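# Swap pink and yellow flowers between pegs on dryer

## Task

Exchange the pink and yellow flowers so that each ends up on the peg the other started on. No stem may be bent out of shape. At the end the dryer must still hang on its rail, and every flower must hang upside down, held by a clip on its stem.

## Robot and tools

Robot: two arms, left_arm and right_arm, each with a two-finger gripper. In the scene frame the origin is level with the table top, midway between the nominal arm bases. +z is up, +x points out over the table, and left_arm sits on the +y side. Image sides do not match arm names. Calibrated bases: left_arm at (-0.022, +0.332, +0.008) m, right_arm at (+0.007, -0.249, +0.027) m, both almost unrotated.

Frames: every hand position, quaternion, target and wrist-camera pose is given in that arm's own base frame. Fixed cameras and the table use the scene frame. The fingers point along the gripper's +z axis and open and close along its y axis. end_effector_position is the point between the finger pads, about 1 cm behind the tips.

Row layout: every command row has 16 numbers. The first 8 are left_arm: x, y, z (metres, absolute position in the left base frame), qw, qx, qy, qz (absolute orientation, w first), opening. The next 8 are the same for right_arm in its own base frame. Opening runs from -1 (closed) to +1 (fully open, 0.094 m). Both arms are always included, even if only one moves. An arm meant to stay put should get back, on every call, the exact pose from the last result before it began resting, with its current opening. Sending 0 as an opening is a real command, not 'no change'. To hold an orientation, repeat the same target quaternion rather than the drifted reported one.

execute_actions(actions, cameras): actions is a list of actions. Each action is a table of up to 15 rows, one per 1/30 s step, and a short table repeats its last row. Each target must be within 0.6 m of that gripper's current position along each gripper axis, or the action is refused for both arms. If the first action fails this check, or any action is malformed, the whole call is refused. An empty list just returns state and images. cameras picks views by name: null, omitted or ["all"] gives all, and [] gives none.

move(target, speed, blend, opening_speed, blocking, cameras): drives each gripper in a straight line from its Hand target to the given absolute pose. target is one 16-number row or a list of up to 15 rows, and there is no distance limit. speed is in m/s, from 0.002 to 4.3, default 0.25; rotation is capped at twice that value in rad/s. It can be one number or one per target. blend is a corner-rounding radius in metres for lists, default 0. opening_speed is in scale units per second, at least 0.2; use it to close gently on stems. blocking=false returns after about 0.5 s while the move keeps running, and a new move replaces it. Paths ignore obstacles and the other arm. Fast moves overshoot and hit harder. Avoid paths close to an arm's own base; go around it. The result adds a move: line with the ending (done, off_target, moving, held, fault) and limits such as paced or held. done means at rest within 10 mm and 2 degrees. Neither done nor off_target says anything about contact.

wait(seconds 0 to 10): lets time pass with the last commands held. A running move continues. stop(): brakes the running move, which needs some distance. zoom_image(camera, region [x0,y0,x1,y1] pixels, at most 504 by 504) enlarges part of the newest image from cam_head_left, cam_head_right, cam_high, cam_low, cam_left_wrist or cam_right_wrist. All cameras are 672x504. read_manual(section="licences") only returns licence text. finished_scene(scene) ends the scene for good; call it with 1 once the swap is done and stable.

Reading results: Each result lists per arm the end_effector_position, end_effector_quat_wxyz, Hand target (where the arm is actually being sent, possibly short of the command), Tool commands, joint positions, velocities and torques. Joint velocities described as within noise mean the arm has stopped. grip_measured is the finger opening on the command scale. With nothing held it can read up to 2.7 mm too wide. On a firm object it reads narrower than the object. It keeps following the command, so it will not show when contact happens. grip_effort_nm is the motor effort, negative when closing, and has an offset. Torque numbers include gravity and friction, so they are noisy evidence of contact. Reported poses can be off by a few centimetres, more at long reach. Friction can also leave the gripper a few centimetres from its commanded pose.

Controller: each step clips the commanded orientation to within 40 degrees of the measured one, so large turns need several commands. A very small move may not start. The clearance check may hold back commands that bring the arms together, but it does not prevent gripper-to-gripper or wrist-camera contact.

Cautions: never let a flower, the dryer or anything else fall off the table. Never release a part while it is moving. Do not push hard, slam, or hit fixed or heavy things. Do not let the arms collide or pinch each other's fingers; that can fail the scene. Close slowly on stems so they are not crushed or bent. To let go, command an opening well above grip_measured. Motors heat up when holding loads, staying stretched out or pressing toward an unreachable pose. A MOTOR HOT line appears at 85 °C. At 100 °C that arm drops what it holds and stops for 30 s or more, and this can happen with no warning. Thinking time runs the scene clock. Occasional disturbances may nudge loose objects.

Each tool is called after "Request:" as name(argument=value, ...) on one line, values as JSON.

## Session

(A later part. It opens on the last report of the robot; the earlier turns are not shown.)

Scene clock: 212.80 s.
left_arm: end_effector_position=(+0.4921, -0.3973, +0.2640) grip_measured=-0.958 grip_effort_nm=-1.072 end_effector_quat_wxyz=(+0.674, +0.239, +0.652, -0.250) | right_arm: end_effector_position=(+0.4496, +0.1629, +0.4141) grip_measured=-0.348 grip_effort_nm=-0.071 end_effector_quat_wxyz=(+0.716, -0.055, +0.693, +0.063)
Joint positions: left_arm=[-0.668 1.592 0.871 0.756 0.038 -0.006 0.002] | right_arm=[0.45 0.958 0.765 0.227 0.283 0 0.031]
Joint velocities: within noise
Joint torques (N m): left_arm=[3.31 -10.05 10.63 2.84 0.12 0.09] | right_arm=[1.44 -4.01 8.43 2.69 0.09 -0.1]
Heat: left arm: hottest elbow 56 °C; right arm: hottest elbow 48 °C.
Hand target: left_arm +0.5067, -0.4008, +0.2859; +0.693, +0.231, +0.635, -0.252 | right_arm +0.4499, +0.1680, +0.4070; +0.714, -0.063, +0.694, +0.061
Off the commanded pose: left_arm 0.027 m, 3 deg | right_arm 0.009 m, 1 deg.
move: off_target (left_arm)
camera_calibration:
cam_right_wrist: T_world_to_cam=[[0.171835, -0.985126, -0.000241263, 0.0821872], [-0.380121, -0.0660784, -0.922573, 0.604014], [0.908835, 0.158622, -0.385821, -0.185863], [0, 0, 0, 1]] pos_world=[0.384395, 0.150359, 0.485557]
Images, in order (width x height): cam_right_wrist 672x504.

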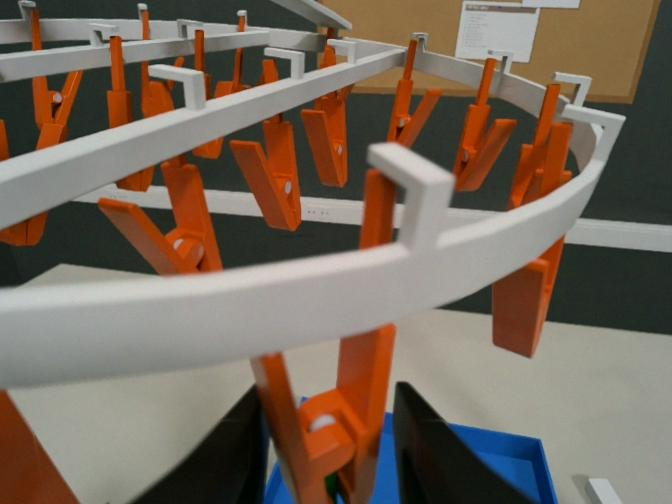

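Left handle touching; looks well placed. Squeeze.

Request:
move(target=[0.508,-0.402,0.286,0.6928,0.2311,0.6349,-0.2522,-1,0.450,0.168,0.407,0.7145,-0.0625,0.694,0.0607,-0.72], opening_speed=0.4, cameras=["cam_right_wrist","cam_left_wrist"])

Request:
zoom_image(camera="cam_right_wrist", region=[250, 364, 390, 504])

Scene clock: 215.70 s.
left_arm: end_effector_position=(+0.4921, -0.3973, +0.2640) grip_measured=-0.958 grip_effort_nm=-1.062 end_effector_quat_wxyz=(+0.674, +0.239, +0.652, -0.250) | right_arm: end_effector_position=(+0.4496, +0.1631, +0.4142) grip_measured=-0.517 grip_effort_nm=-1.028 end_effector_quat_wxyz=(+0.716, -0.055, +0.693, +0.063)
Joint positions: left_arm=[-0.668 1.592 0.871 0.756 0.038 -0.006 0.002] | right_arm=[0.451 0.958 0.765 0.227 0.283 0 0.023]
Joint velocities: within noise
Joint torques (N m): left_arm=[3.31 -10.11 10.63 2.84 0.12 0.09] | right_arm=[1.38 -4.01 8.47 2.69 0.09 -0.1]
Heat: left arm: hottest elbow 57 °C; right arm: hottest elbow 48 °C.
Hand target: left_arm +0.5067, -0.4008, +0.2859; +0.693, +0.231, +0.635, -0.252 | right_arm +0.4499, +0.1680, +0.4071; +0.715, -0.063, +0.694, +0.061
Off the commanded pose: left_arm 0.027 m, 3 deg | right_arm 0.009 m, 1 deg.
move: off_target (left_arm)
camera_calibration:
cam_left_wrist: T_world_to_cam=[[-0.644468, -0.764581, -0.00869, 0.0155821], [-0.292076, 0.256663, -0.921312, 0.526822], [0.706648, -0.591218, -0.388727, -0.387615], [0, 0, 0, 1]] pos_world=[0.437822, -0.352467, 0.334826]
cam_right_wrist: T_world_to_cam=[[0.172198, -0.985062, -0.000339778, 0.0823007], [-0.379803, -0.0660745, -0.922705, 0.604023], [0.908899, 0.159017, -0.385507, -0.186003], [0, 0, 0, 1]] pos_world=[0.384295, 0.150559, 0.485658]
Images, in order (width x height): cam_left_wrist 672x504, cam_right_wrist 672x504.

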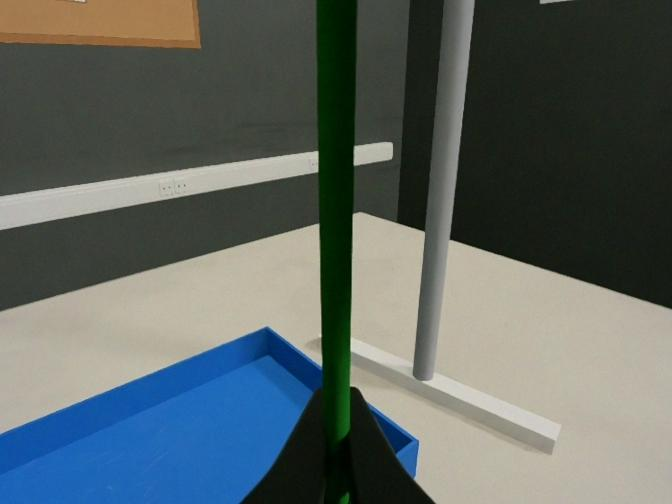

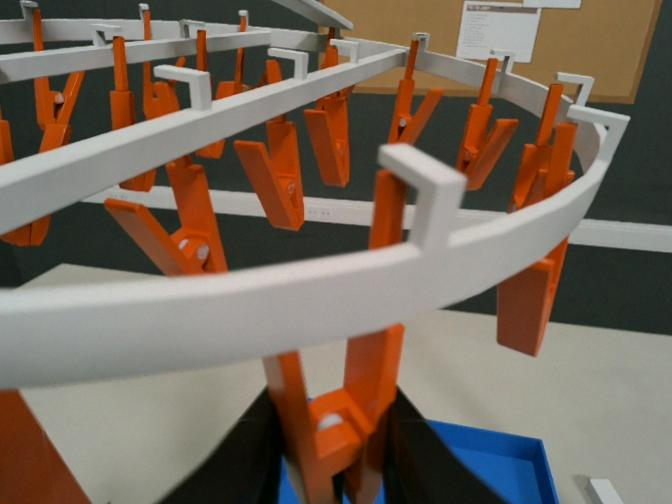

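Scaled by 3.600 from the camera's 672x504 image, which has a finer 960x720 frame.

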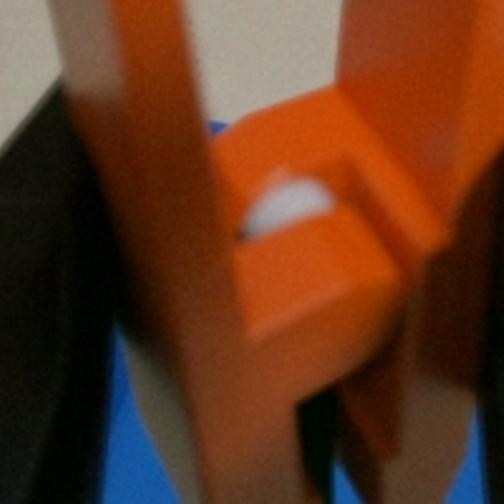

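Request:
move(target=[0.496,-0.401,0.248,0.6816,0.2354,0.6469,-0.2481,-1,0.450,0.168,0.407,0.7145,-0.0625,0.694,0.0607,-0.72], speed=0.05, cameras=["cam_right_wrist","cam_left_wrist"])

Request:
zoom_image(camera="cam_right_wrist", region=[250, 364, 390, 504])

Scene clock: 219.70 s.
left_arm: end_effector_position=(+0.4959, -0.3983, +0.2585) grip_measured=-0.958 grip_effort_nm=-1.067 end_effector_quat_wxyz=(+0.683, +0.233, +0.645, -0.250) | right_arm: end_effector_position=(+0.4506, +0.1636, +0.4092) grip_measured=-0.517 grip_effort_nm=-1.033 end_effector_quat_wxyz=(+0.713, -0.056, +0.696, +0.062)
Joint positions: left_arm=[-0.668 1.623 0.871 0.812 0.029 -0.006 0.002] | right_arm=[0.451 0.964 0.761 0.227 0.283 0 0.023]
Joint velocities: within noise
Joint torques (N m): left_arm=[2.32 -9.7 6.75 2.86 -0.09 0.11] | right_arm=[1.14 -4.48 8.77 2.73 0.1 -0.08]
Heat: left arm: hottest elbow 57 °C; right arm: hottest elbow 47 °C.
Hand target: left_arm +0.4959, -0.4008, +0.2480; +0.681, +0.235, +0.647, -0.248 | right_arm +0.4499, +0.1680, +0.4071; +0.715, -0.063, +0.694, +0.061
Off the commanded pose: left_arm 0.011 m, 0 deg | right_arm 0.005 m, 1 deg.
move: off_target (left_arm)
camera_calibration:
cam_left_wrist: T_world_to_cam=[[-0.637594, -0.770321, -0.0089329, 0.0115154], [-0.277047, 0.2401, -0.930375, 0.511258], [0.718832, -0.590727, -0.366501, -0.404594], [0, 0, 0, 1]] pos_world=[0.439819, -0.352887, 0.32748]
cam_right_wrist: T_world_to_cam=[[0.172227, -0.985055, 0.00224062, 0.0815402], [-0.387721, -0.06988, -0.919124, 0.602568], [0.905544, 0.15743, -0.393962, -0.183769], [0, 0, 0, 1]] pos_world=[0.385996, 0.15136, 0.481254]
Images, in order (width x height): cam_left_wrist 672x504, cam_right_wrist 672x504.

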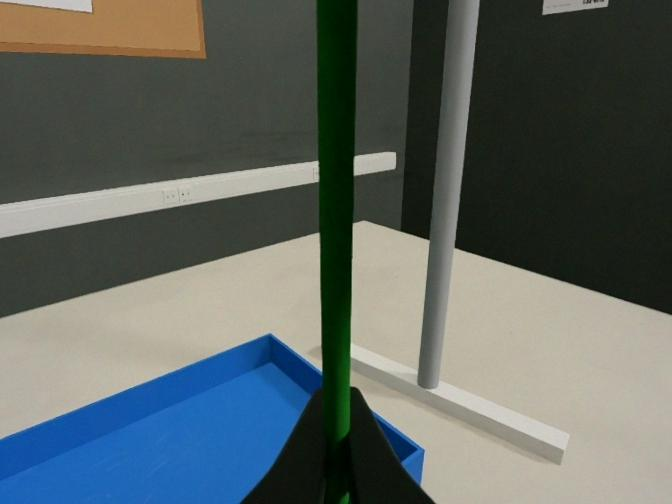

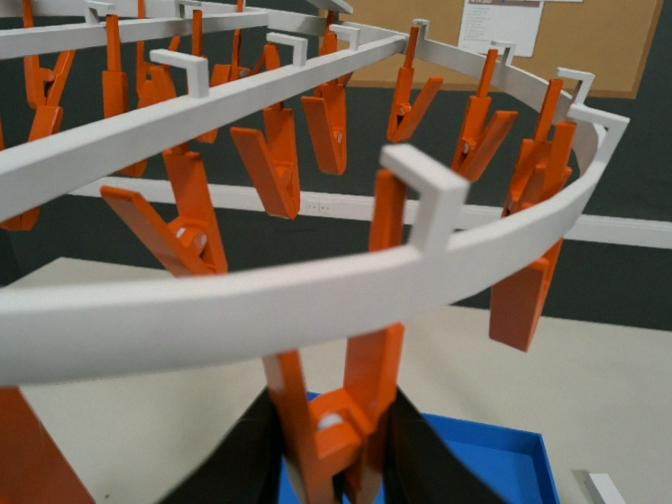

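Scaled by 3.600 from the camera's 672x504 image, which has a finer 960x720 frame.

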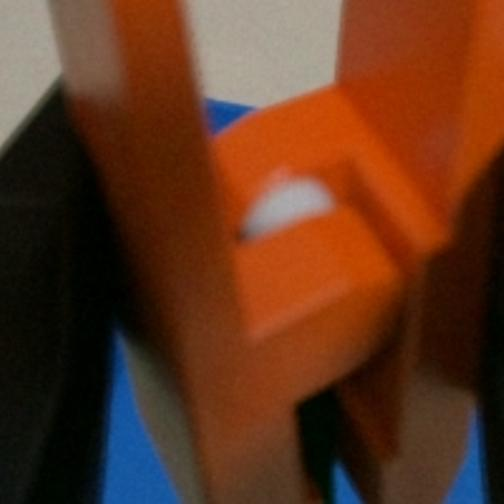

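Request:
move(target=[[0.508,-0.402,0.286,0.6928,0.2311,0.6349,-0.2522,-1,0.450,0.168,0.407,0.7145,-0.0625,0.694,0.0607,-0.72],[0.508,-0.402,0.286,0.6928,0.2311,0.6349,-0.2522,-1,0.450,0.168,0.407,0.7145,-0.0625,0.694,0.0607,0.1],[0.508,-0.402,0.286,0.6928,0.2311,0.6349,-0.2522,-1,0.400,0.162,0.450,0.7069,0.0185,0.7069,-0.0185,0.1]], speed=0.1, opening_speed=0.8, cameras=["cam_right_wrist","cam_left_wrist"])

Scene clock: 227.27 s.
left_arm: end_effector_position=(+0.4959, -0.4001, +0.2548) grip_measured=-0.958 grip_effort_nm=-1.067 end_effector_quat_wxyz=(+0.675, +0.238, +0.652, -0.250) | right_arm: end_effector_position=(+0.3999, +0.1570, +0.4089) grip_measured=+0.099 grip_effort_nm=0.076 end_effector_quat_wxyz=(+0.688, +0.007, +0.724, -0.036)
Joint positions: left_arm=[-0.668 1.622 0.875 0.784 0.037 -0.006 0.002] | right_arm=[0.639 0.865 0.759 0.041 0.699 0 0.052]
Joint velocities: within noise
Joint torques (N m): left_arm=[3.37 -12.51 10.21 1.72 0.14 0.09] | right_arm=[1.32 -4.19 14.09 1.57 0.12 0.03]
Heat: left arm: hottest elbow 56 °C; right arm: hottest elbow 47 °C.
Hand target: left_arm +0.5067, -0.4008, +0.2860; +0.693, +0.231, +0.635, -0.252 | right_arm +0.3981, +0.1606, +0.4490; +0.707, +0.019, +0.707, -0.018
Off the commanded pose: left_arm 0.033 m, 3 deg | right_arm 0.041 m, 4 deg.
move: off_target (left_arm, right_arm)
camera_calibration:
cam_left_wrist: T_world_to_cam=[[-0.643881, -0.765075, -0.00875818, 0.0153421], [-0.290867, 0.255346, -0.92206, 0.519145], [0.707682, -0.59115, -0.386947, -0.396423], [0, 0, 0, 1]] pos_world=[0.441422, -0.355169, 0.325423]
cam_right_wrist: T_world_to_cam=[[-0.0530193, -0.997326, 0.0503057, 0.156043], [-0.461987, -0.0201636, -0.886658, 0.590811], [0.885301, -0.0702505, -0.459682, -0.0662162], [0, 0, 0, 1]] pos_world=[0.339841, 0.162887, 0.485559]
Images, in order (width x height): cam_left_wrist 672x504, cam_right_wrist 672x504.

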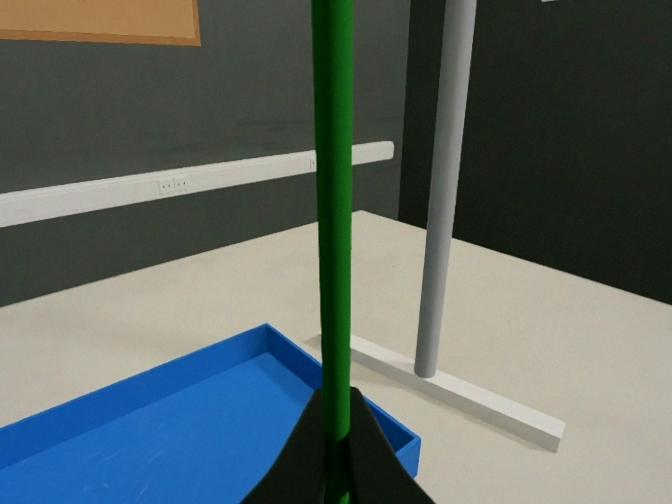

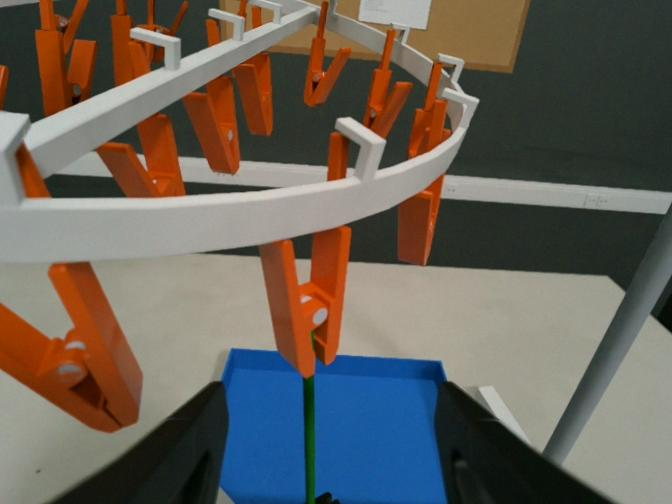

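Request:
move(target=[[0.508,-0.402,0.286,0.6928,0.2311,0.6349,-0.2522,-1,0.400,0.160,0.475,0.7069,-0.0185,0.7069,0.0185,0.1],[0.508,-0.402,0.286,0.6928,0.2311,0.6349,-0.2522,-1,0.440,0.163,0.445,0.7069,-0.0185,0.7069,0.0185,0.1]], speed=0.12, cameras=["cam_right_wrist"])

Scene clock: 231.47 s.
left_arm: end_effector_position=(+0.4959, -0.4001, +0.2548) grip_measured=-0.958 grip_effort_nm=-1.067 end_effector_quat_wxyz=(+0.675, +0.238, +0.652, -0.250) | right_arm: end_effector_position=(+0.4343, +0.1649, +0.4146) grip_measured=+0.099 grip_effort_nm=0.076 end_effector_quat_wxyz=(+0.688, -0.031, +0.725, +0.011)
Joint positions: left_arm=[-0.668 1.622 0.875 0.784 0.037 -0.006 0.002] | right_arm=[0.537 0.931 0.808 0.063 0.477 0 0.052]
Joint velocities: within noise
Joint torques (N m): left_arm=[3.31 -12.57 10.22 1.72 0.14 0.09] | right_arm=[-0.09 -4.13 12.57 2.74 -0.07 0.03]
Heat: left arm: hottest elbow 57 °C; right arm: hottest elbow 48 °C.
Hand target: left_arm +0.5067, -0.4008, +0.2860; +0.693, +0.231, +0.635, -0.252 | right_arm +0.4384, +0.1624, +0.4446; +0.707, -0.019, +0.707, +0.018
Off the commanded pose: left_arm 0.033 m, 3 deg | right_arm 0.031 m, 3 deg.
move: off_target (left_arm, right_arm)
camera_calibration:
cam_right_wrist: T_world_to_cam=[[0.0666973, -0.997133, 0.0357413, 0.119583], [-0.459635, -0.0624991, -0.885906, 0.617517], [0.8856, 0.0426596, -0.462486, -0.111027], [0, 0, 0, 1]] pos_world=[0.374182, 0.162571, 0.49144]
Images, in order (width x height): cam_right_wrist 672x504.

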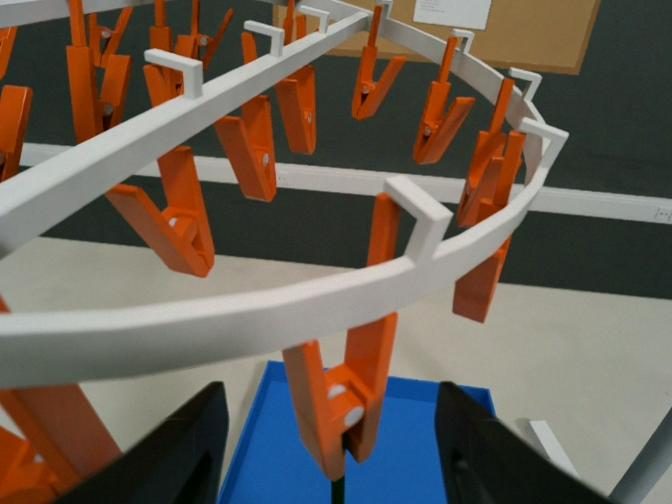

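Request:
move(target=[0.508,-0.402,0.286,0.6928,0.2311,0.6349,-0.2522,-1,0.456,0.158,0.452,0.7069,-0.0185,0.7069,0.0185,0.1], speed=0.1, cameras=["cam_right_wrist"])

Scene clock: 234.73 s.
left_arm: end_effector_position=(+0.4959, -0.4001, +0.2548) grip_measured=-0.958 grip_effort_nm=-1.072 end_effector_quat_wxyz=(+0.675, +0.238, +0.652, -0.250) | right_arm: end_effector_position=(+0.4463, +0.1584, +0.4142) grip_measured=+0.099 grip_effort_nm=0.076 end_effector_quat_wxyz=(+0.686, -0.032, +0.727, +0.011)
Joint positions: left_arm=[-0.668 1.622 0.875 0.784 0.037 -0.006 0.002] | right_arm=[0.498 0.953 0.824 0.064 0.438 0 0.052]
Joint velocities: within noise
Joint torques (N m): left_arm=[3.25 -12.51 10.22 1.72 0.14 0.09] | right_arm=[-0.26 -3.9 13.91 2.52 -0.06 0.03]
Heat: left arm: hottest elbow 57 °C; right arm: hottest elbow 48 °C.
Hand target: left_arm +0.5067, -0.4008, +0.2860; +0.693, +0.231, +0.635, -0.252 | right_arm +0.4533, +0.1571, +0.4511; +0.707, -0.019, +0.707, +0.018
Off the commanded pose: left_arm 0.033 m, 3 deg | right_arm 0.039 m, 4 deg.
move: off_target (left_arm, right_arm)
camera_calibration:
cam_right_wrist: T_world_to_cam=[[0.0672181, -0.997078, 0.0362876, 0.111784], [-0.46529, -0.063499, -0.882878, 0.623754], [0.882602, 0.0424611, -0.468199, -0.117912], [0, 0, 0, 1]] pos_world=[0.386783, 0.156071, 0.491436]
Images, in order (width x height): cam_right_wrist 672x504.

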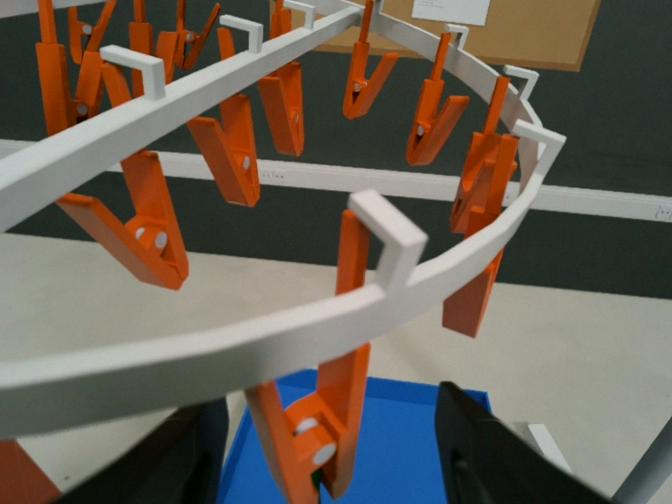

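Request:
move(target=[[0.508,-0.402,0.286,0.6928,0.2311,0.6349,-0.2522,-1,0.457,0.163,0.456,0.7069,-0.0185,0.7069,0.0185,0.1],[0.508,-0.402,0.286,0.6928,0.2311,0.6349,-0.2522,-1,0.457,0.163,0.456,0.7069,-0.0185,0.7069,0.0185,-0.35]], speed=0.06, opening_speed=0.6, cameras=["cam_right_wrist"])

Scene clock: 239.47 s.
left_arm: end_effector_position=(+0.4959, -0.4001, +0.2548) grip_measured=-0.958 grip_effort_nm=-1.067 end_effector_quat_wxyz=(+0.675, +0.238, +0.652, -0.250) | right_arm: end_effector_position=(+0.4496, +0.1588, +0.4196) grip_measured=-0.348 grip_effort_nm=-0.076 end_effector_quat_wxyz=(+0.688, -0.028, +0.725, +0.009)
Joint positions: left_arm=[-0.668 1.622 0.875 0.784 0.037 -0.006 0.002] | right_arm=[0.498 0.962 0.839 0.064 0.445 0 0.031]
Joint velocities: within noise
Joint torques (N m): left_arm=[3.31 -12.51 10.21 1.7 0.14 0.09] | right_arm=[0.56 -4.25 13.97 2.25 0.11 0.05]
Heat: left arm: hottest elbow 57 °C; right arm: hottest elbow 50 °C.
Hand target: left_arm +0.5067, -0.4008, +0.2860; +0.693, +0.231, +0.635, -0.252 | right_arm +0.4547, +0.1621, +0.4552; +0.707, -0.018, +0.707, +0.019
Off the commanded pose: left_arm 0.033 m, 3 deg | right_arm 0.037 m, 3 deg.
move: off_target (left_arm, right_arm); target 2's new opening was sent with right_arm's hand 0.037 m and 3 deg from that target
camera_calibration:
cam_right_wrist: T_world_to_cam=[[0.0598029, -0.997634, 0.0339101, 0.116259], [-0.460521, -0.0577136, -0.885771, 0.628273], [0.885632, 0.0373553, -0.462882, -0.121037], [0, 0, 0, 1]] pos_world=[0.389574, 0.156766, 0.496538]
Images, in order (width x height): cam_right_wrist 672x504.

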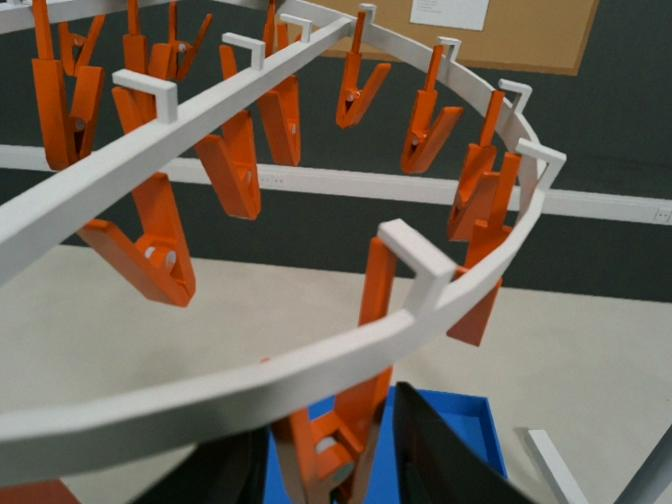

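Request:
move(target=[0.508,-0.402,0.286,0.6928,0.2311,0.6349,-0.2522,-1,0.457,0.163,0.456,0.7069,-0.0185,0.7069,0.0185,-0.72], opening_speed=0.4, cameras=["cam_right_wrist","cam_left_wrist"])

Request:
zoom_image(camera="cam_right_wrist", region=[250, 364, 390, 504])

Scene clock: 242.63 s.
left_arm: end_effector_position=(+0.4959, -0.4001, +0.2543) grip_measured=-0.958 grip_effort_nm=-1.067 end_effector_quat_wxyz=(+0.674, +0.238, +0.653, -0.250) | right_arm: end_effector_position=(+0.4496, +0.1588, +0.4196) grip_measured=-0.534 grip_effort_nm=-1.023 end_effector_quat_wxyz=(+0.688, -0.028, +0.725, +0.009)
Joint positions: left_arm=[-0.668 1.622 0.875 0.782 0.037 -0.006 0.002] | right_arm=[0.498 0.962 0.839 0.064 0.445 0 0.022]
Joint velocities: within noise
Joint torques (N m): left_arm=[3.31 -12.51 10.21 1.78 0.14 0.09] | right_arm=[0.73 -4.19 14.02 2.22 0.11 0.05]
Heat: left arm: hottest elbow 57 °C; right arm: hottest elbow 50 °C.
Hand target: left_arm +0.5067, -0.4008, +0.2859; +0.693, +0.231, +0.635, -0.252 | right_arm +0.4546, +0.1621, +0.4552; +0.707, -0.018, +0.707, +0.019
Off the commanded pose: left_arm 0.034 m, 3 deg | right_arm 0.037 m, 3 deg.
move: off_target (left_arm, right_arm)
camera_calibration:
cam_left_wrist: T_world_to_cam=[[-0.643916, -0.765047, -0.00863934, 0.0153133], [-0.29253, 0.256616, -0.921181, 0.519735], [0.706964, -0.590636, -0.389039, -0.395526], [0, 0, 0, 1]] pos_world=[0.441521, -0.355269, 0.325027]
cam_right_wrist: T_world_to_cam=[[0.0598029, -0.997634, 0.0339101, 0.116259], [-0.460521, -0.0577136, -0.885771, 0.628273], [0.885632, 0.0373553, -0.462882, -0.121037], [0, 0, 0, 1]] pos_world=[0.389574, 0.156766, 0.496538]
Images, in order (width x height): cam_left_wrist 672x504, cam_right_wrist 672x504.

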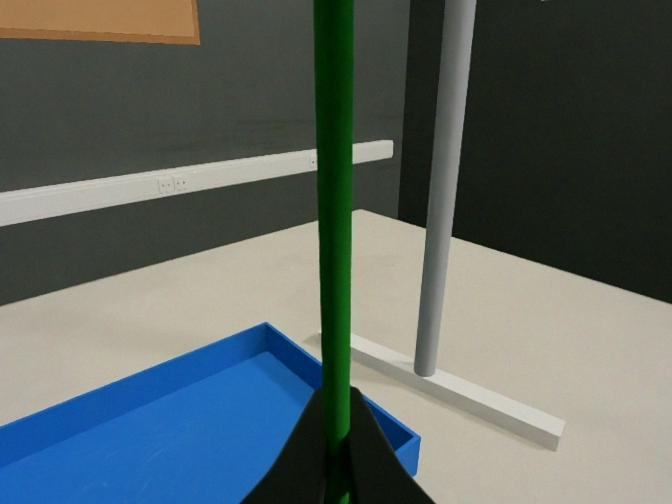

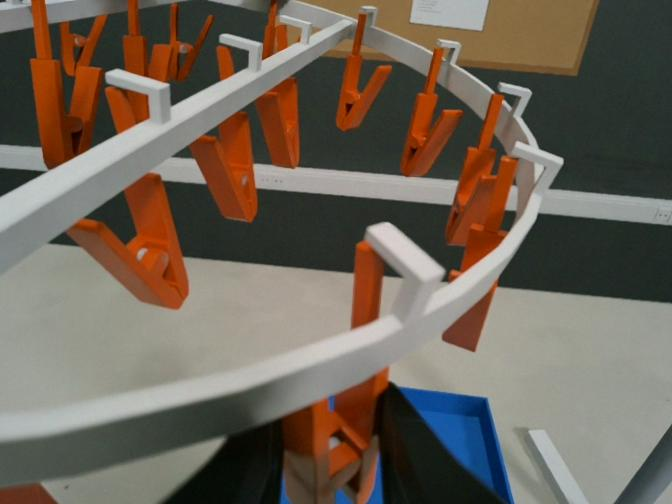

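Scaled by 3.600 from the camera's 672x504 image, which has a finer 960x720 frame.

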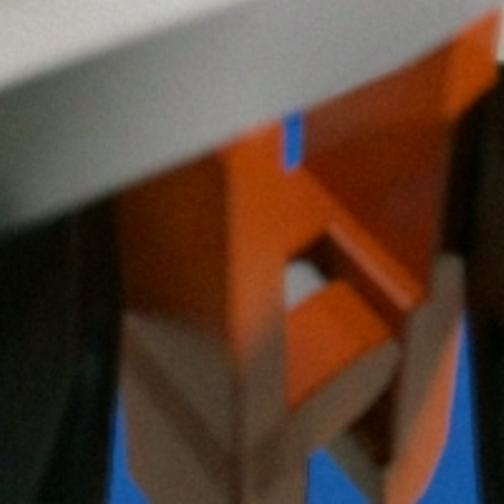

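Request:
move(target=[[0.508,-0.402,0.286,0.6928,0.2311,0.6349,-0.2522,-1,0.457,0.163,0.456,0.7069,-0.0185,0.7069,0.0185,0.1],[0.508,-0.402,0.286,0.6928,0.2311,0.6349,-0.2522,-1,0.457,0.171,0.452,0.7069,-0.0185,0.7069,0.0185,0.1]], opening_speed=0.8, speed=0.06, cameras=["cam_right_wrist","cam_high"])

Scene clock: 251.53 s.
left_arm: end_effector_position=(+0.4959, -0.4001, +0.2543) grip_measured=-0.958 grip_effort_nm=-1.067 end_effector_quat_wxyz=(+0.674, +0.238, +0.653, -0.250) | right_arm: end_effector_position=(+0.4510, +0.1627, +0.4146) grip_measured=+0.099 grip_effort_nm=0.066 end_effector_quat_wxyz=(+0.685, -0.027, +0.728, +0.004)
Joint positions: left_arm=[-0.668 1.622 0.875 0.782 0.037 -0.006 0.002] | right_arm=[0.511 0.975 0.839 0.067 0.466 0 0.052]
Joint velocities: within noise
Joint torques (N m): left_arm=[3.31 -12.57 10.22 1.78 0.14 0.09] | right_arm=[1.26 -4.37 13.7 2.66 0.13 0.04]
Heat: left arm: hottest elbow 57 °C; right arm: hottest elbow 52 °C.
Hand target: left_arm +0.5067, -0.4008, +0.2859; +0.693, +0.231, +0.635, -0.252 | right_arm +0.4546, +0.1698, +0.4512; +0.707, -0.018, +0.707, +0.019
Off the commanded pose: left_arm 0.034 m, 3 deg | right_arm 0.039 m, 4 deg.
move: off_target (left_arm, right_arm)
camera_calibration:
cam_right_wrist: T_world_to_cam=[[0.0517574, -0.99788, 0.0394553, 0.121541], [-0.468177, -0.0591429, -0.881653, 0.626596], [0.882117, 0.0271601, -0.470246, -0.118462], [0, 0, 0, 1]] pos_world=[0.391565, 0.161559, 0.491938]
Images, in order (width x height): cam_high 672x504, cam_right_wrist 672x504.

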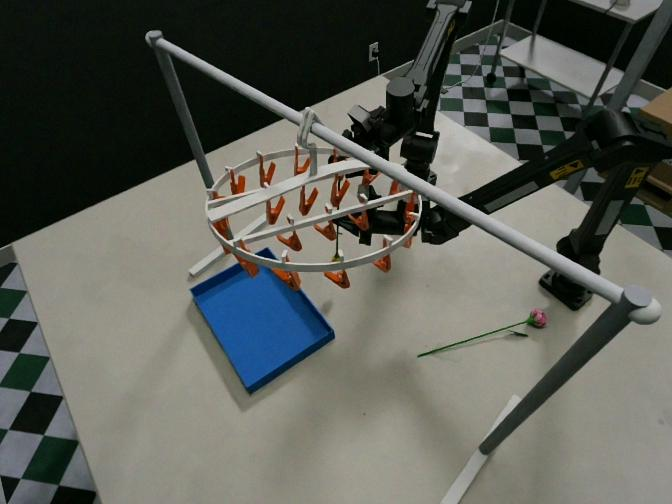

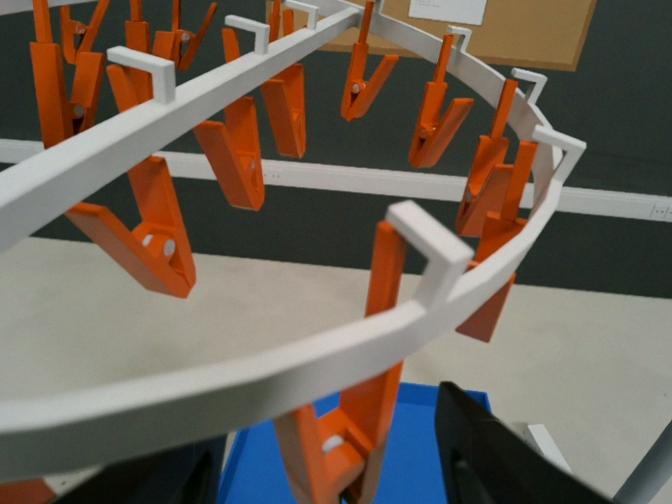

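Request:
move(target=[0.504,-0.399,0.296,0.6928,0.2311,0.6349,-0.2522,-1,0.453,0.168,0.458,0.7069,-0.0185,0.7069,0.0185,0.1], speed=0.06, cameras=["cam_right_wrist","cam_left_wrist"])

Scene clock: 255.10 s.
left_arm: end_effector_position=(+0.4937, -0.3984, +0.2627) grip_measured=-0.958 grip_effort_nm=-1.062 end_effector_quat_wxyz=(+0.674, +0.238, +0.653, -0.250) | right_arm: end_effector_position=(+0.4510, +0.1627, +0.4148) grip_measured=+0.099 grip_effort_nm=0.066 end_effector_quat_wxyz=(+0.685, -0.027, +0.728, +0.004)
Joint positions: left_arm=[-0.668 1.598 0.875 0.757 0.037 -0.006 0.002] | right_arm=[0.511 0.975 0.839 0.068 0.466 0 0.052]
Joint velocities: within noise
Joint torques (N m): left_arm=[3.31 -12.81 10.1 1.76 0.13 0.09] | right_arm=[1.14 -6.01 14.15 1.78 0.03 0.05]
Heat: left arm: hottest elbow 58 °C; right arm: hottest elbow 52 °C.
Hand target: left_arm +0.5027, -0.3979, +0.2959; +0.693, +0.231, +0.635, -0.252 | right_arm +0.4505, +0.1666, +0.4572; +0.707, -0.018, +0.707, +0.019
Off the commanded pose: left_arm 0.035 m, 3 deg | right_arm 0.044 m, 4 deg.
move: off_target (left_arm, right_arm)
camera_calibration:
cam_left_wrist: T_world_to_cam=[[-0.643881, -0.765077, -0.00857453, 0.0152876], [-0.293179, 0.257057, -0.920851, 0.526847], [0.706727, -0.590405, -0.389819, -0.389284], [0, 0, 0, 1]] pos_world=[0.439421, -0.353569, 0.333529]
cam_right_wrist: T_world_to_cam=[[0.0517651, -0.997892, 0.0391292, 0.121693], [-0.467588, -0.0588401, -0.881986, 0.626656], [0.88243, 0.0273597, -0.469648, -0.118817], [0, 0, 0, 1]] pos_world=[0.391565, 0.161559, 0.492138]
Images, in order (width x height): cam_left_wrist 672x504, cam_right_wrist 672x504.

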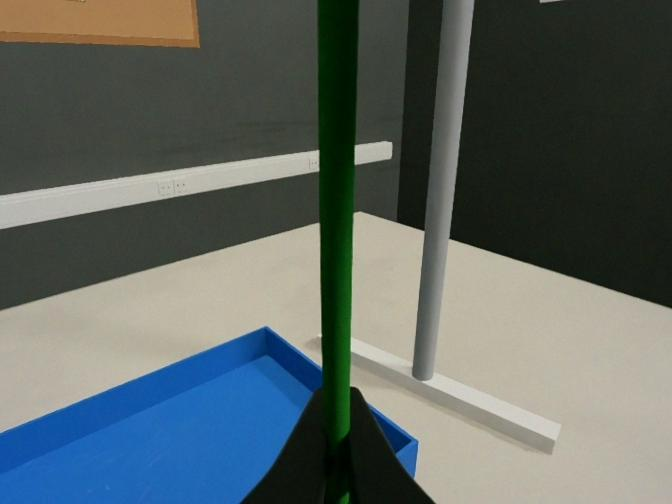

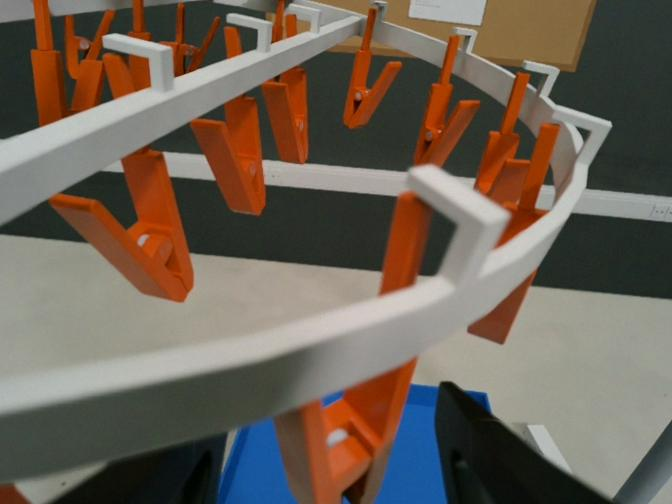

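Request:
move(target=[[0.504,-0.399,0.296,0.6928,0.2311,0.6349,-0.2522,-1,0.400,0.162,0.470,0.7069,-0.0185,0.7069,0.0185,0.1],[0.504,-0.399,0.296,0.6928,0.2311,0.6349,-0.2522,-1,0.412,0.136,0.450,0.6913,-0.1807,0.6746,0.1852,0.1]], speed=0.12, cameras=["cam_right_wrist","cam_high"])

Scene clock: 262.00 s.
left_arm: end_effector_position=(+0.4932, -0.3980, +0.2653) grip_measured=-0.958 grip_effort_nm=-1.062 end_effector_quat_wxyz=(+0.676, +0.238, +0.651, -0.250) | right_arm: end_effector_position=(+0.4079, +0.1393, +0.4559) grip_measured=+0.099 grip_effort_nm=0.066 end_effector_quat_wxyz=(+0.692, -0.186, +0.673, +0.185)
Joint positions: left_arm=[-0.668 1.594 0.875 0.757 0.037 -0.006 0.002] | right_arm=[0.198 0.8 0.8 0.028 -0.334 0 0.052]
Joint velocities: within noise
Joint torques (N m): left_arm=[3.25 -12.45 10.13 1.76 0.13 0.09] | right_arm=[-0.15 -1.67 8.62 2.77 -0.09 0.11]
Heat: left arm: hottest elbow 58 °C; right arm: hottest elbow 52 °C.
Hand target: left_arm +0.5028, -0.3980, +0.2960; +0.693, +0.231, +0.635, -0.252 | right_arm +0.4119, +0.1360, +0.4500; +0.691, -0.181, +0.675, +0.185
Off the commanded pose: left_arm 0.033 m, 3 deg | right_arm 0.008 m, 1 deg.
move: off_target (left_arm)
camera_calibration:
cam_right_wrist: T_world_to_cam=[[0.510933, -0.859428, 0.0181904, -0.0981105], [-0.328175, -0.214572, -0.919924, 0.623427], [0.794512, 0.46405, -0.391675, -0.121314], [0, 0, 0, 1]] pos_world=[0.351106, 0.105747, 0.527775]
Images, in order (width x height): cam_high 672x504, cam_right_wrist 672x504.

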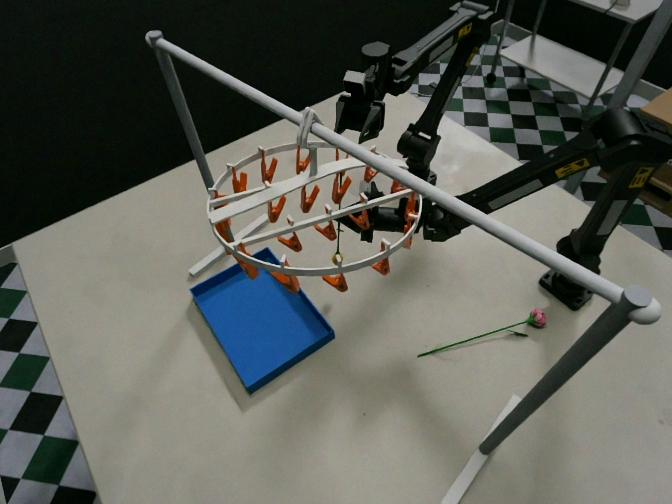

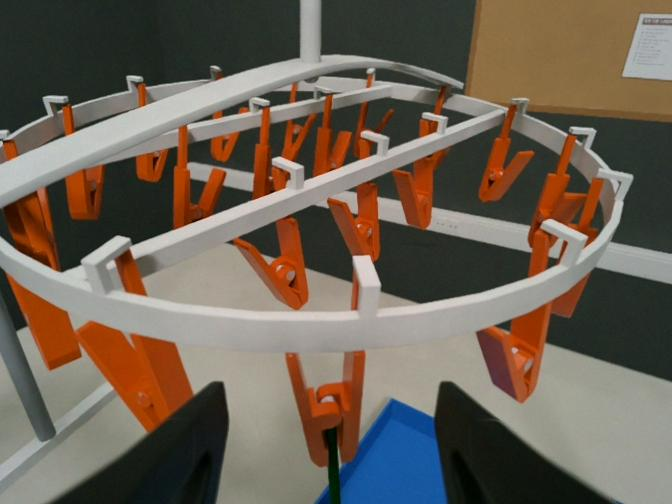

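Request:
move(target=[0.504,-0.399,0.296,0.6928,0.2311,0.6349,-0.2522,-1,0.446,0.153,0.437,0.6913,-0.1807,0.6746,0.1852,0.1], speed=0.1, cameras=["cam_right_wrist"])

Scene clock: 267.33 s.
left_arm: end_effector_position=(+0.4932, -0.3980, +0.2653) grip_measured=-0.958 grip_effort_nm=-1.062 end_effector_quat_wxyz=(+0.676, +0.238, +0.651, -0.250) | right_arm: end_effector_position=(+0.4455, +0.1484, +0.4261) grip_measured=+0.099 grip_effort_nm=0.076 end_effector_quat_wxyz=(+0.683, -0.180, +0.684, +0.180)
Joint positions: left_arm=[-0.668 1.594 0.875 0.757 0.037 -0.006 0.002] | right_arm=[0.211 0.923 0.8 0.121 -0.305 0 0.052]
Joint velocities: within noise
Joint torques (N m): left_arm=[3.25 -12.45 10.13 1.74 0.13 0.09] | right_arm=[1.44 -4.07 10.26 2.81 0.09 0.11]
Heat: left arm: hottest elbow 58 °C; right arm: hottest elbow 52 °C.
Hand target: left_arm +0.5028, -0.3979, +0.2960; +0.693, +0.231, +0.635, -0.252 | right_arm +0.4458, +0.1528, +0.4369; +0.691, -0.181, +0.675, +0.185
Off the commanded pose: left_arm 0.033 m, 3 deg | right_arm 0.012 m, 2 deg.
move: off_target (left_arm, right_arm)
camera_calibration:
cam_right_wrist: T_world_to_cam=[[0.498176, -0.867035, 0.00848016, -0.0979007], [-0.357789, -0.214465, -0.908841, 0.618759], [0.789815, 0.449729, -0.417057, -0.152113], [0, 0, 0, 1]] pos_world=[0.390298, 0.116229, 0.499744]
Images, in order (width x height): cam_right_wrist 672x504.

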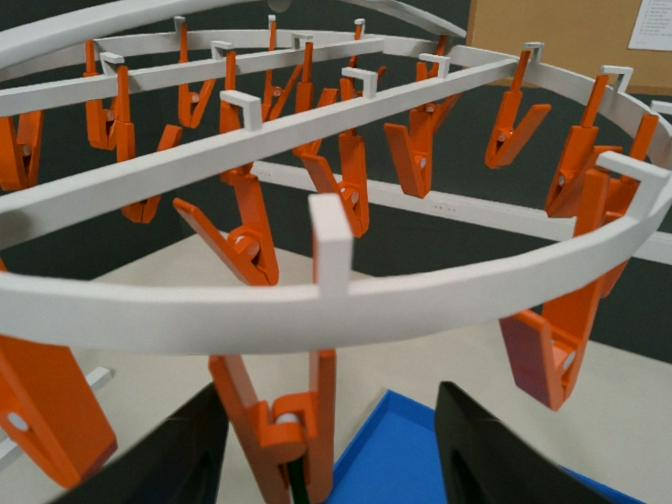

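Request:
move(target=[0.504,-0.399,0.296,0.6928,0.2311,0.6349,-0.2522,-1,0.440,0.167,0.444,0.6913,-0.1807,0.6746,0.1852,0.1], speed=0.08, cameras=["cam_right_wrist"])

Scene clock: 271.57 s.
left_arm: end_effector_position=(+0.4932, -0.3980, +0.2653) grip_measured=-0.958 grip_effort_nm=-1.067 end_effector_quat_wxyz=(+0.676, +0.238, +0.651, -0.250) | right_arm: end_effector_position=(+0.4420, +0.1629, +0.4261) grip_measured=+0.099 grip_effort_nm=0.071 end_effector_quat_wxyz=(+0.683, -0.180, +0.684, +0.180)
Joint positions: left_arm=[-0.668 1.594 0.875 0.757 0.037 -0.006 0.002] | right_arm=[0.261 0.923 0.8 0.121 -0.255 0 0.052]
Joint velocities: within noise
Joint torques (N m): left_arm=[3.25 -12.4 10.13 1.74 0.13 0.09] | right_arm=[1.32 -4.95 11.26 1.83 0.08 0.1]
Heat: left arm: hottest elbow 58 °C; right arm: hottest elbow 51 °C.
Hand target: left_arm +0.5028, -0.3979, +0.2960; +0.693, +0.231, +0.635, -0.252 | right_arm +0.4396, +0.1667, +0.4438; +0.691, -0.181, +0.675, +0.185
Off the commanded pose: left_arm 0.033 m, 3 deg | right_arm 0.018 m, 2 deg.
move: off_target (left_arm, right_arm)
camera_calibration:
cam_right_wrist: T_world_to_cam=[[0.498138, -0.867055, 0.00859583, -0.0836257], [-0.357763, -0.214551, -0.908831, 0.620613], [0.78985, 0.449648, -0.417077, -0.155863], [0, 0, 0, 1]] pos_world=[0.386798, 0.130729, 0.499744]
Images, in order (width x height): cam_right_wrist 672x504.

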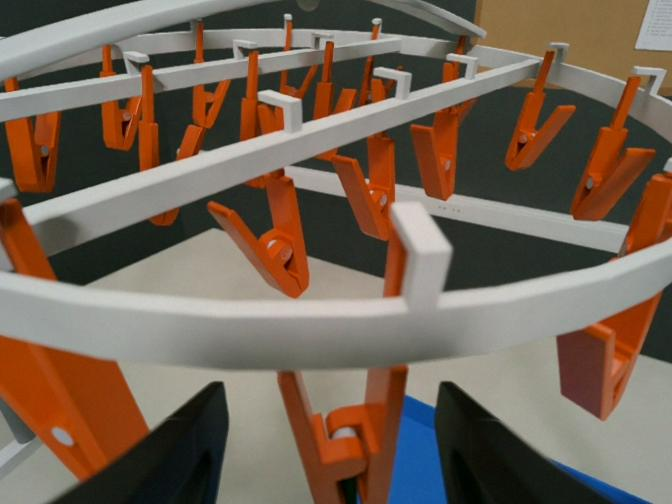

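Request:
move(target=[[0.504,-0.399,0.296,0.6928,0.2311,0.6349,-0.2522,-1,0.440,0.165,0.445,0.6913,-0.1807,0.6746,0.1852,-0.35],[0.504,-0.399,0.296,0.6928,0.2311,0.6349,-0.2522,-1,0.440,0.165,0.445,0.6913,-0.1807,0.6746,0.1852,-0.72]], opening_speed=0.4, cameras=["cam_right_wrist"])

Request:
zoom_image(camera="cam_right_wrist", region=[260, 364, 400, 504])

Scene clock: 279.30 s.
left_arm: end_effector_position=(+0.4932, -0.3980, +0.2653) grip_measured=-0.958 grip_effort_nm=-1.067 end_effector_quat_wxyz=(+0.676, +0.238, +0.651, -0.250) | right_arm: end_effector_position=(+0.4417, +0.1631, +0.4264) grip_measured=-0.577 grip_effort_nm=-1.018 end_effector_quat_wxyz=(+0.683, -0.181, +0.684, +0.181)
Joint positions: left_arm=[-0.668 1.594 0.875 0.757 0.037 -0.006 0.002] | right_arm=[0.261 0.922 0.8 0.121 -0.256 0 0.02]
Joint velocities: within noise
Joint torques (N m): left_arm=[3.25 -12.45 10.14 1.74 0.13 0.09] | right_arm=[0.85 -5.13 11.33 1.65 -0.1 0.1]
Heat: left arm: hottest elbow 58 °C; right arm: hottest elbow 51 °C.
Hand target: left_arm +0.5028, -0.3979, +0.2960; +0.693, +0.231, +0.635, -0.252 | right_arm +0.4396, +0.1647, +0.4448; +0.691, -0.181, +0.675, +0.185
Off the commanded pose: left_arm 0.033 m, 3 deg | right_arm 0.019 m, 2 deg.
move: off_target (left_arm, right_arm); target 2's new opening was sent with right_arm's hand 0.019 m and 2 deg from that target
camera_calibration:
cam_right_wrist: T_world_to_cam=[[0.499451, -0.866298, 0.0087293, -0.0841507], [-0.356786, -0.21486, -0.909142, 0.620597], [0.789464, 0.450957, -0.416395, -0.155865], [0, 0, 0, 1]] pos_world=[0.386499, 0.13073, 0.500045]
Images, in order (width x height): cam_right_wrist 672x504.

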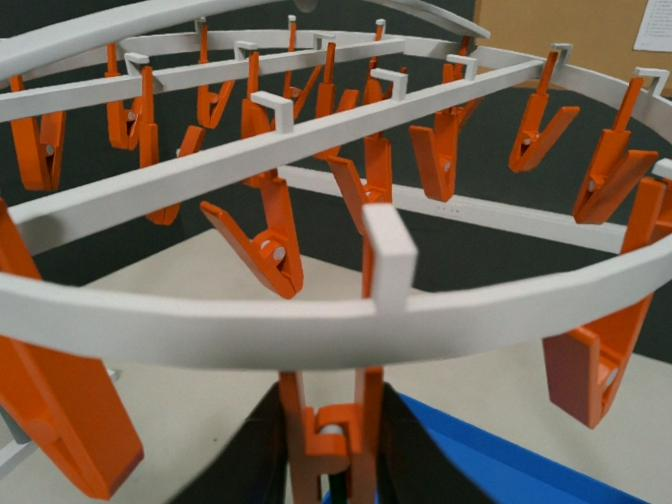

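Scaled by 3.600 from the camera's 672x504 image, which has a finer 960x720 frame.

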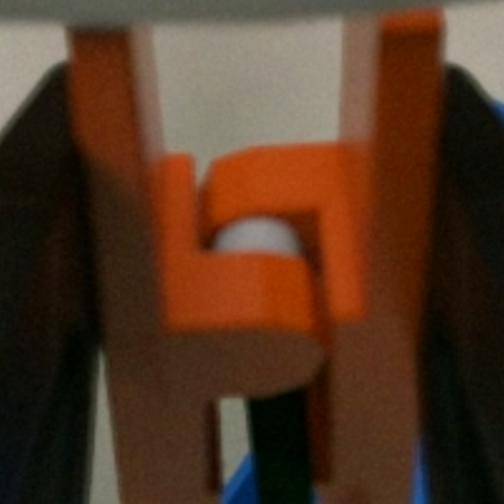

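Request:
move(target=[0.496,-0.400,0.208,0.6816,0.2354,0.6469,-0.2481,-1,0.440,0.165,0.445,0.6913,-0.1807,0.6746,0.1852,-0.72], speed=0.08, cameras=["cam_right_wrist","cam_high"])

Request:
zoom_image(camera="cam_right_wrist", region=[260, 364, 400, 504])

Request:
zoom_image(camera="cam_high", region=[290, 130, 450, 290])

Scene clock: 283.97 s.
left_arm: end_effector_position=(+0.4955, -0.3984, +0.2075) grip_measured=-0.958 grip_effort_nm=-1.067 end_effector_quat_wxyz=(+0.676, +0.236, +0.653, -0.248) | right_arm: end_effector_position=(+0.4414, +0.1630, +0.4268) grip_measured=-0.578 grip_effort_nm=-1.028 end_effector_quat_wxyz=(+0.684, -0.181, +0.684, +0.181)
Joint positions: left_arm=[-0.668 1.723 0.837 0.922 0.031 -0.006 0.002] | right_arm=[0.261 0.921 0.8 0.121 -0.256 0 0.02]
Joint velocities: within noise
Joint torques (N m): left_arm=[2.43 -11.11 6.37 3.1 -0.07 0.11] | right_arm=[0.91 -5.3 11.32 1.69 -0.08 0.09]
Heat: left arm: hottest elbow 58 °C; right arm: hottest elbow 51 °C.
Hand target: left_arm +0.4960, -0.3999, +0.2079; +0.681, +0.235, +0.647, -0.248 | right_arm +0.4396, +0.1647, +0.4448; +0.691, -0.181, +0.675, +0.185
Off the commanded pose: left_arm 0.002 m, 1 deg | right_arm 0.018 m, 1 deg.
move: off_target (right_arm)
camera_calibration:
cam_right_wrist: T_world_to_cam=[[0.499434, -0.866305, 0.00897023, -0.0841167], [-0.356122, -0.214725, -0.909434, 0.620636], [0.789774, 0.451008, -0.415751, -0.155951], [0, 0, 0, 1]] pos_world=[0.386199, 0.13073, 0.500345]
Images, in order (width x height): cam_high 672x504, cam_right_wrist 672x504.

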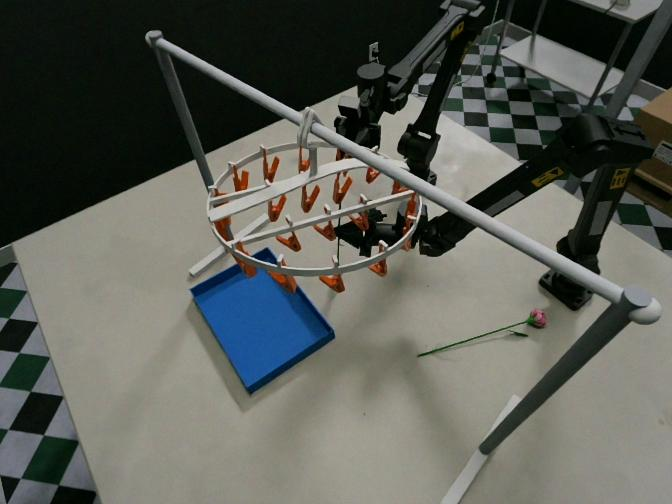

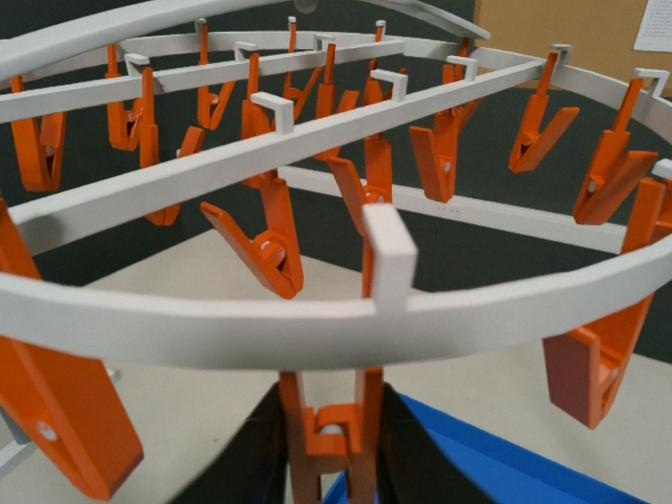

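Scaled by 3.600 from the camera's 672x504 image, which has a finer 960x720 frame.

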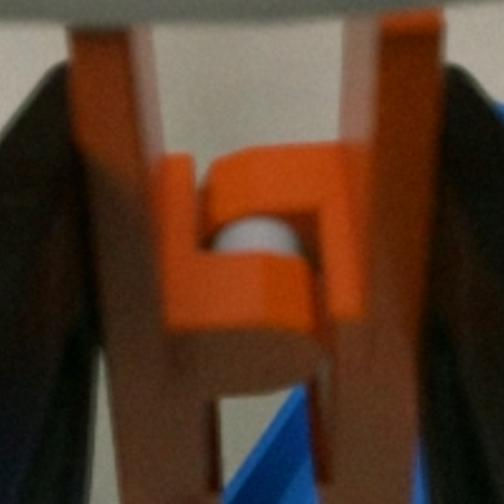

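Scaled by 3.150 from the camera's 672x504 image, which has a finer 960x720 frame.

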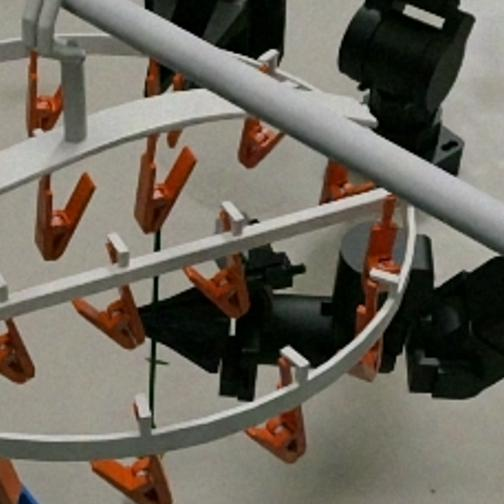

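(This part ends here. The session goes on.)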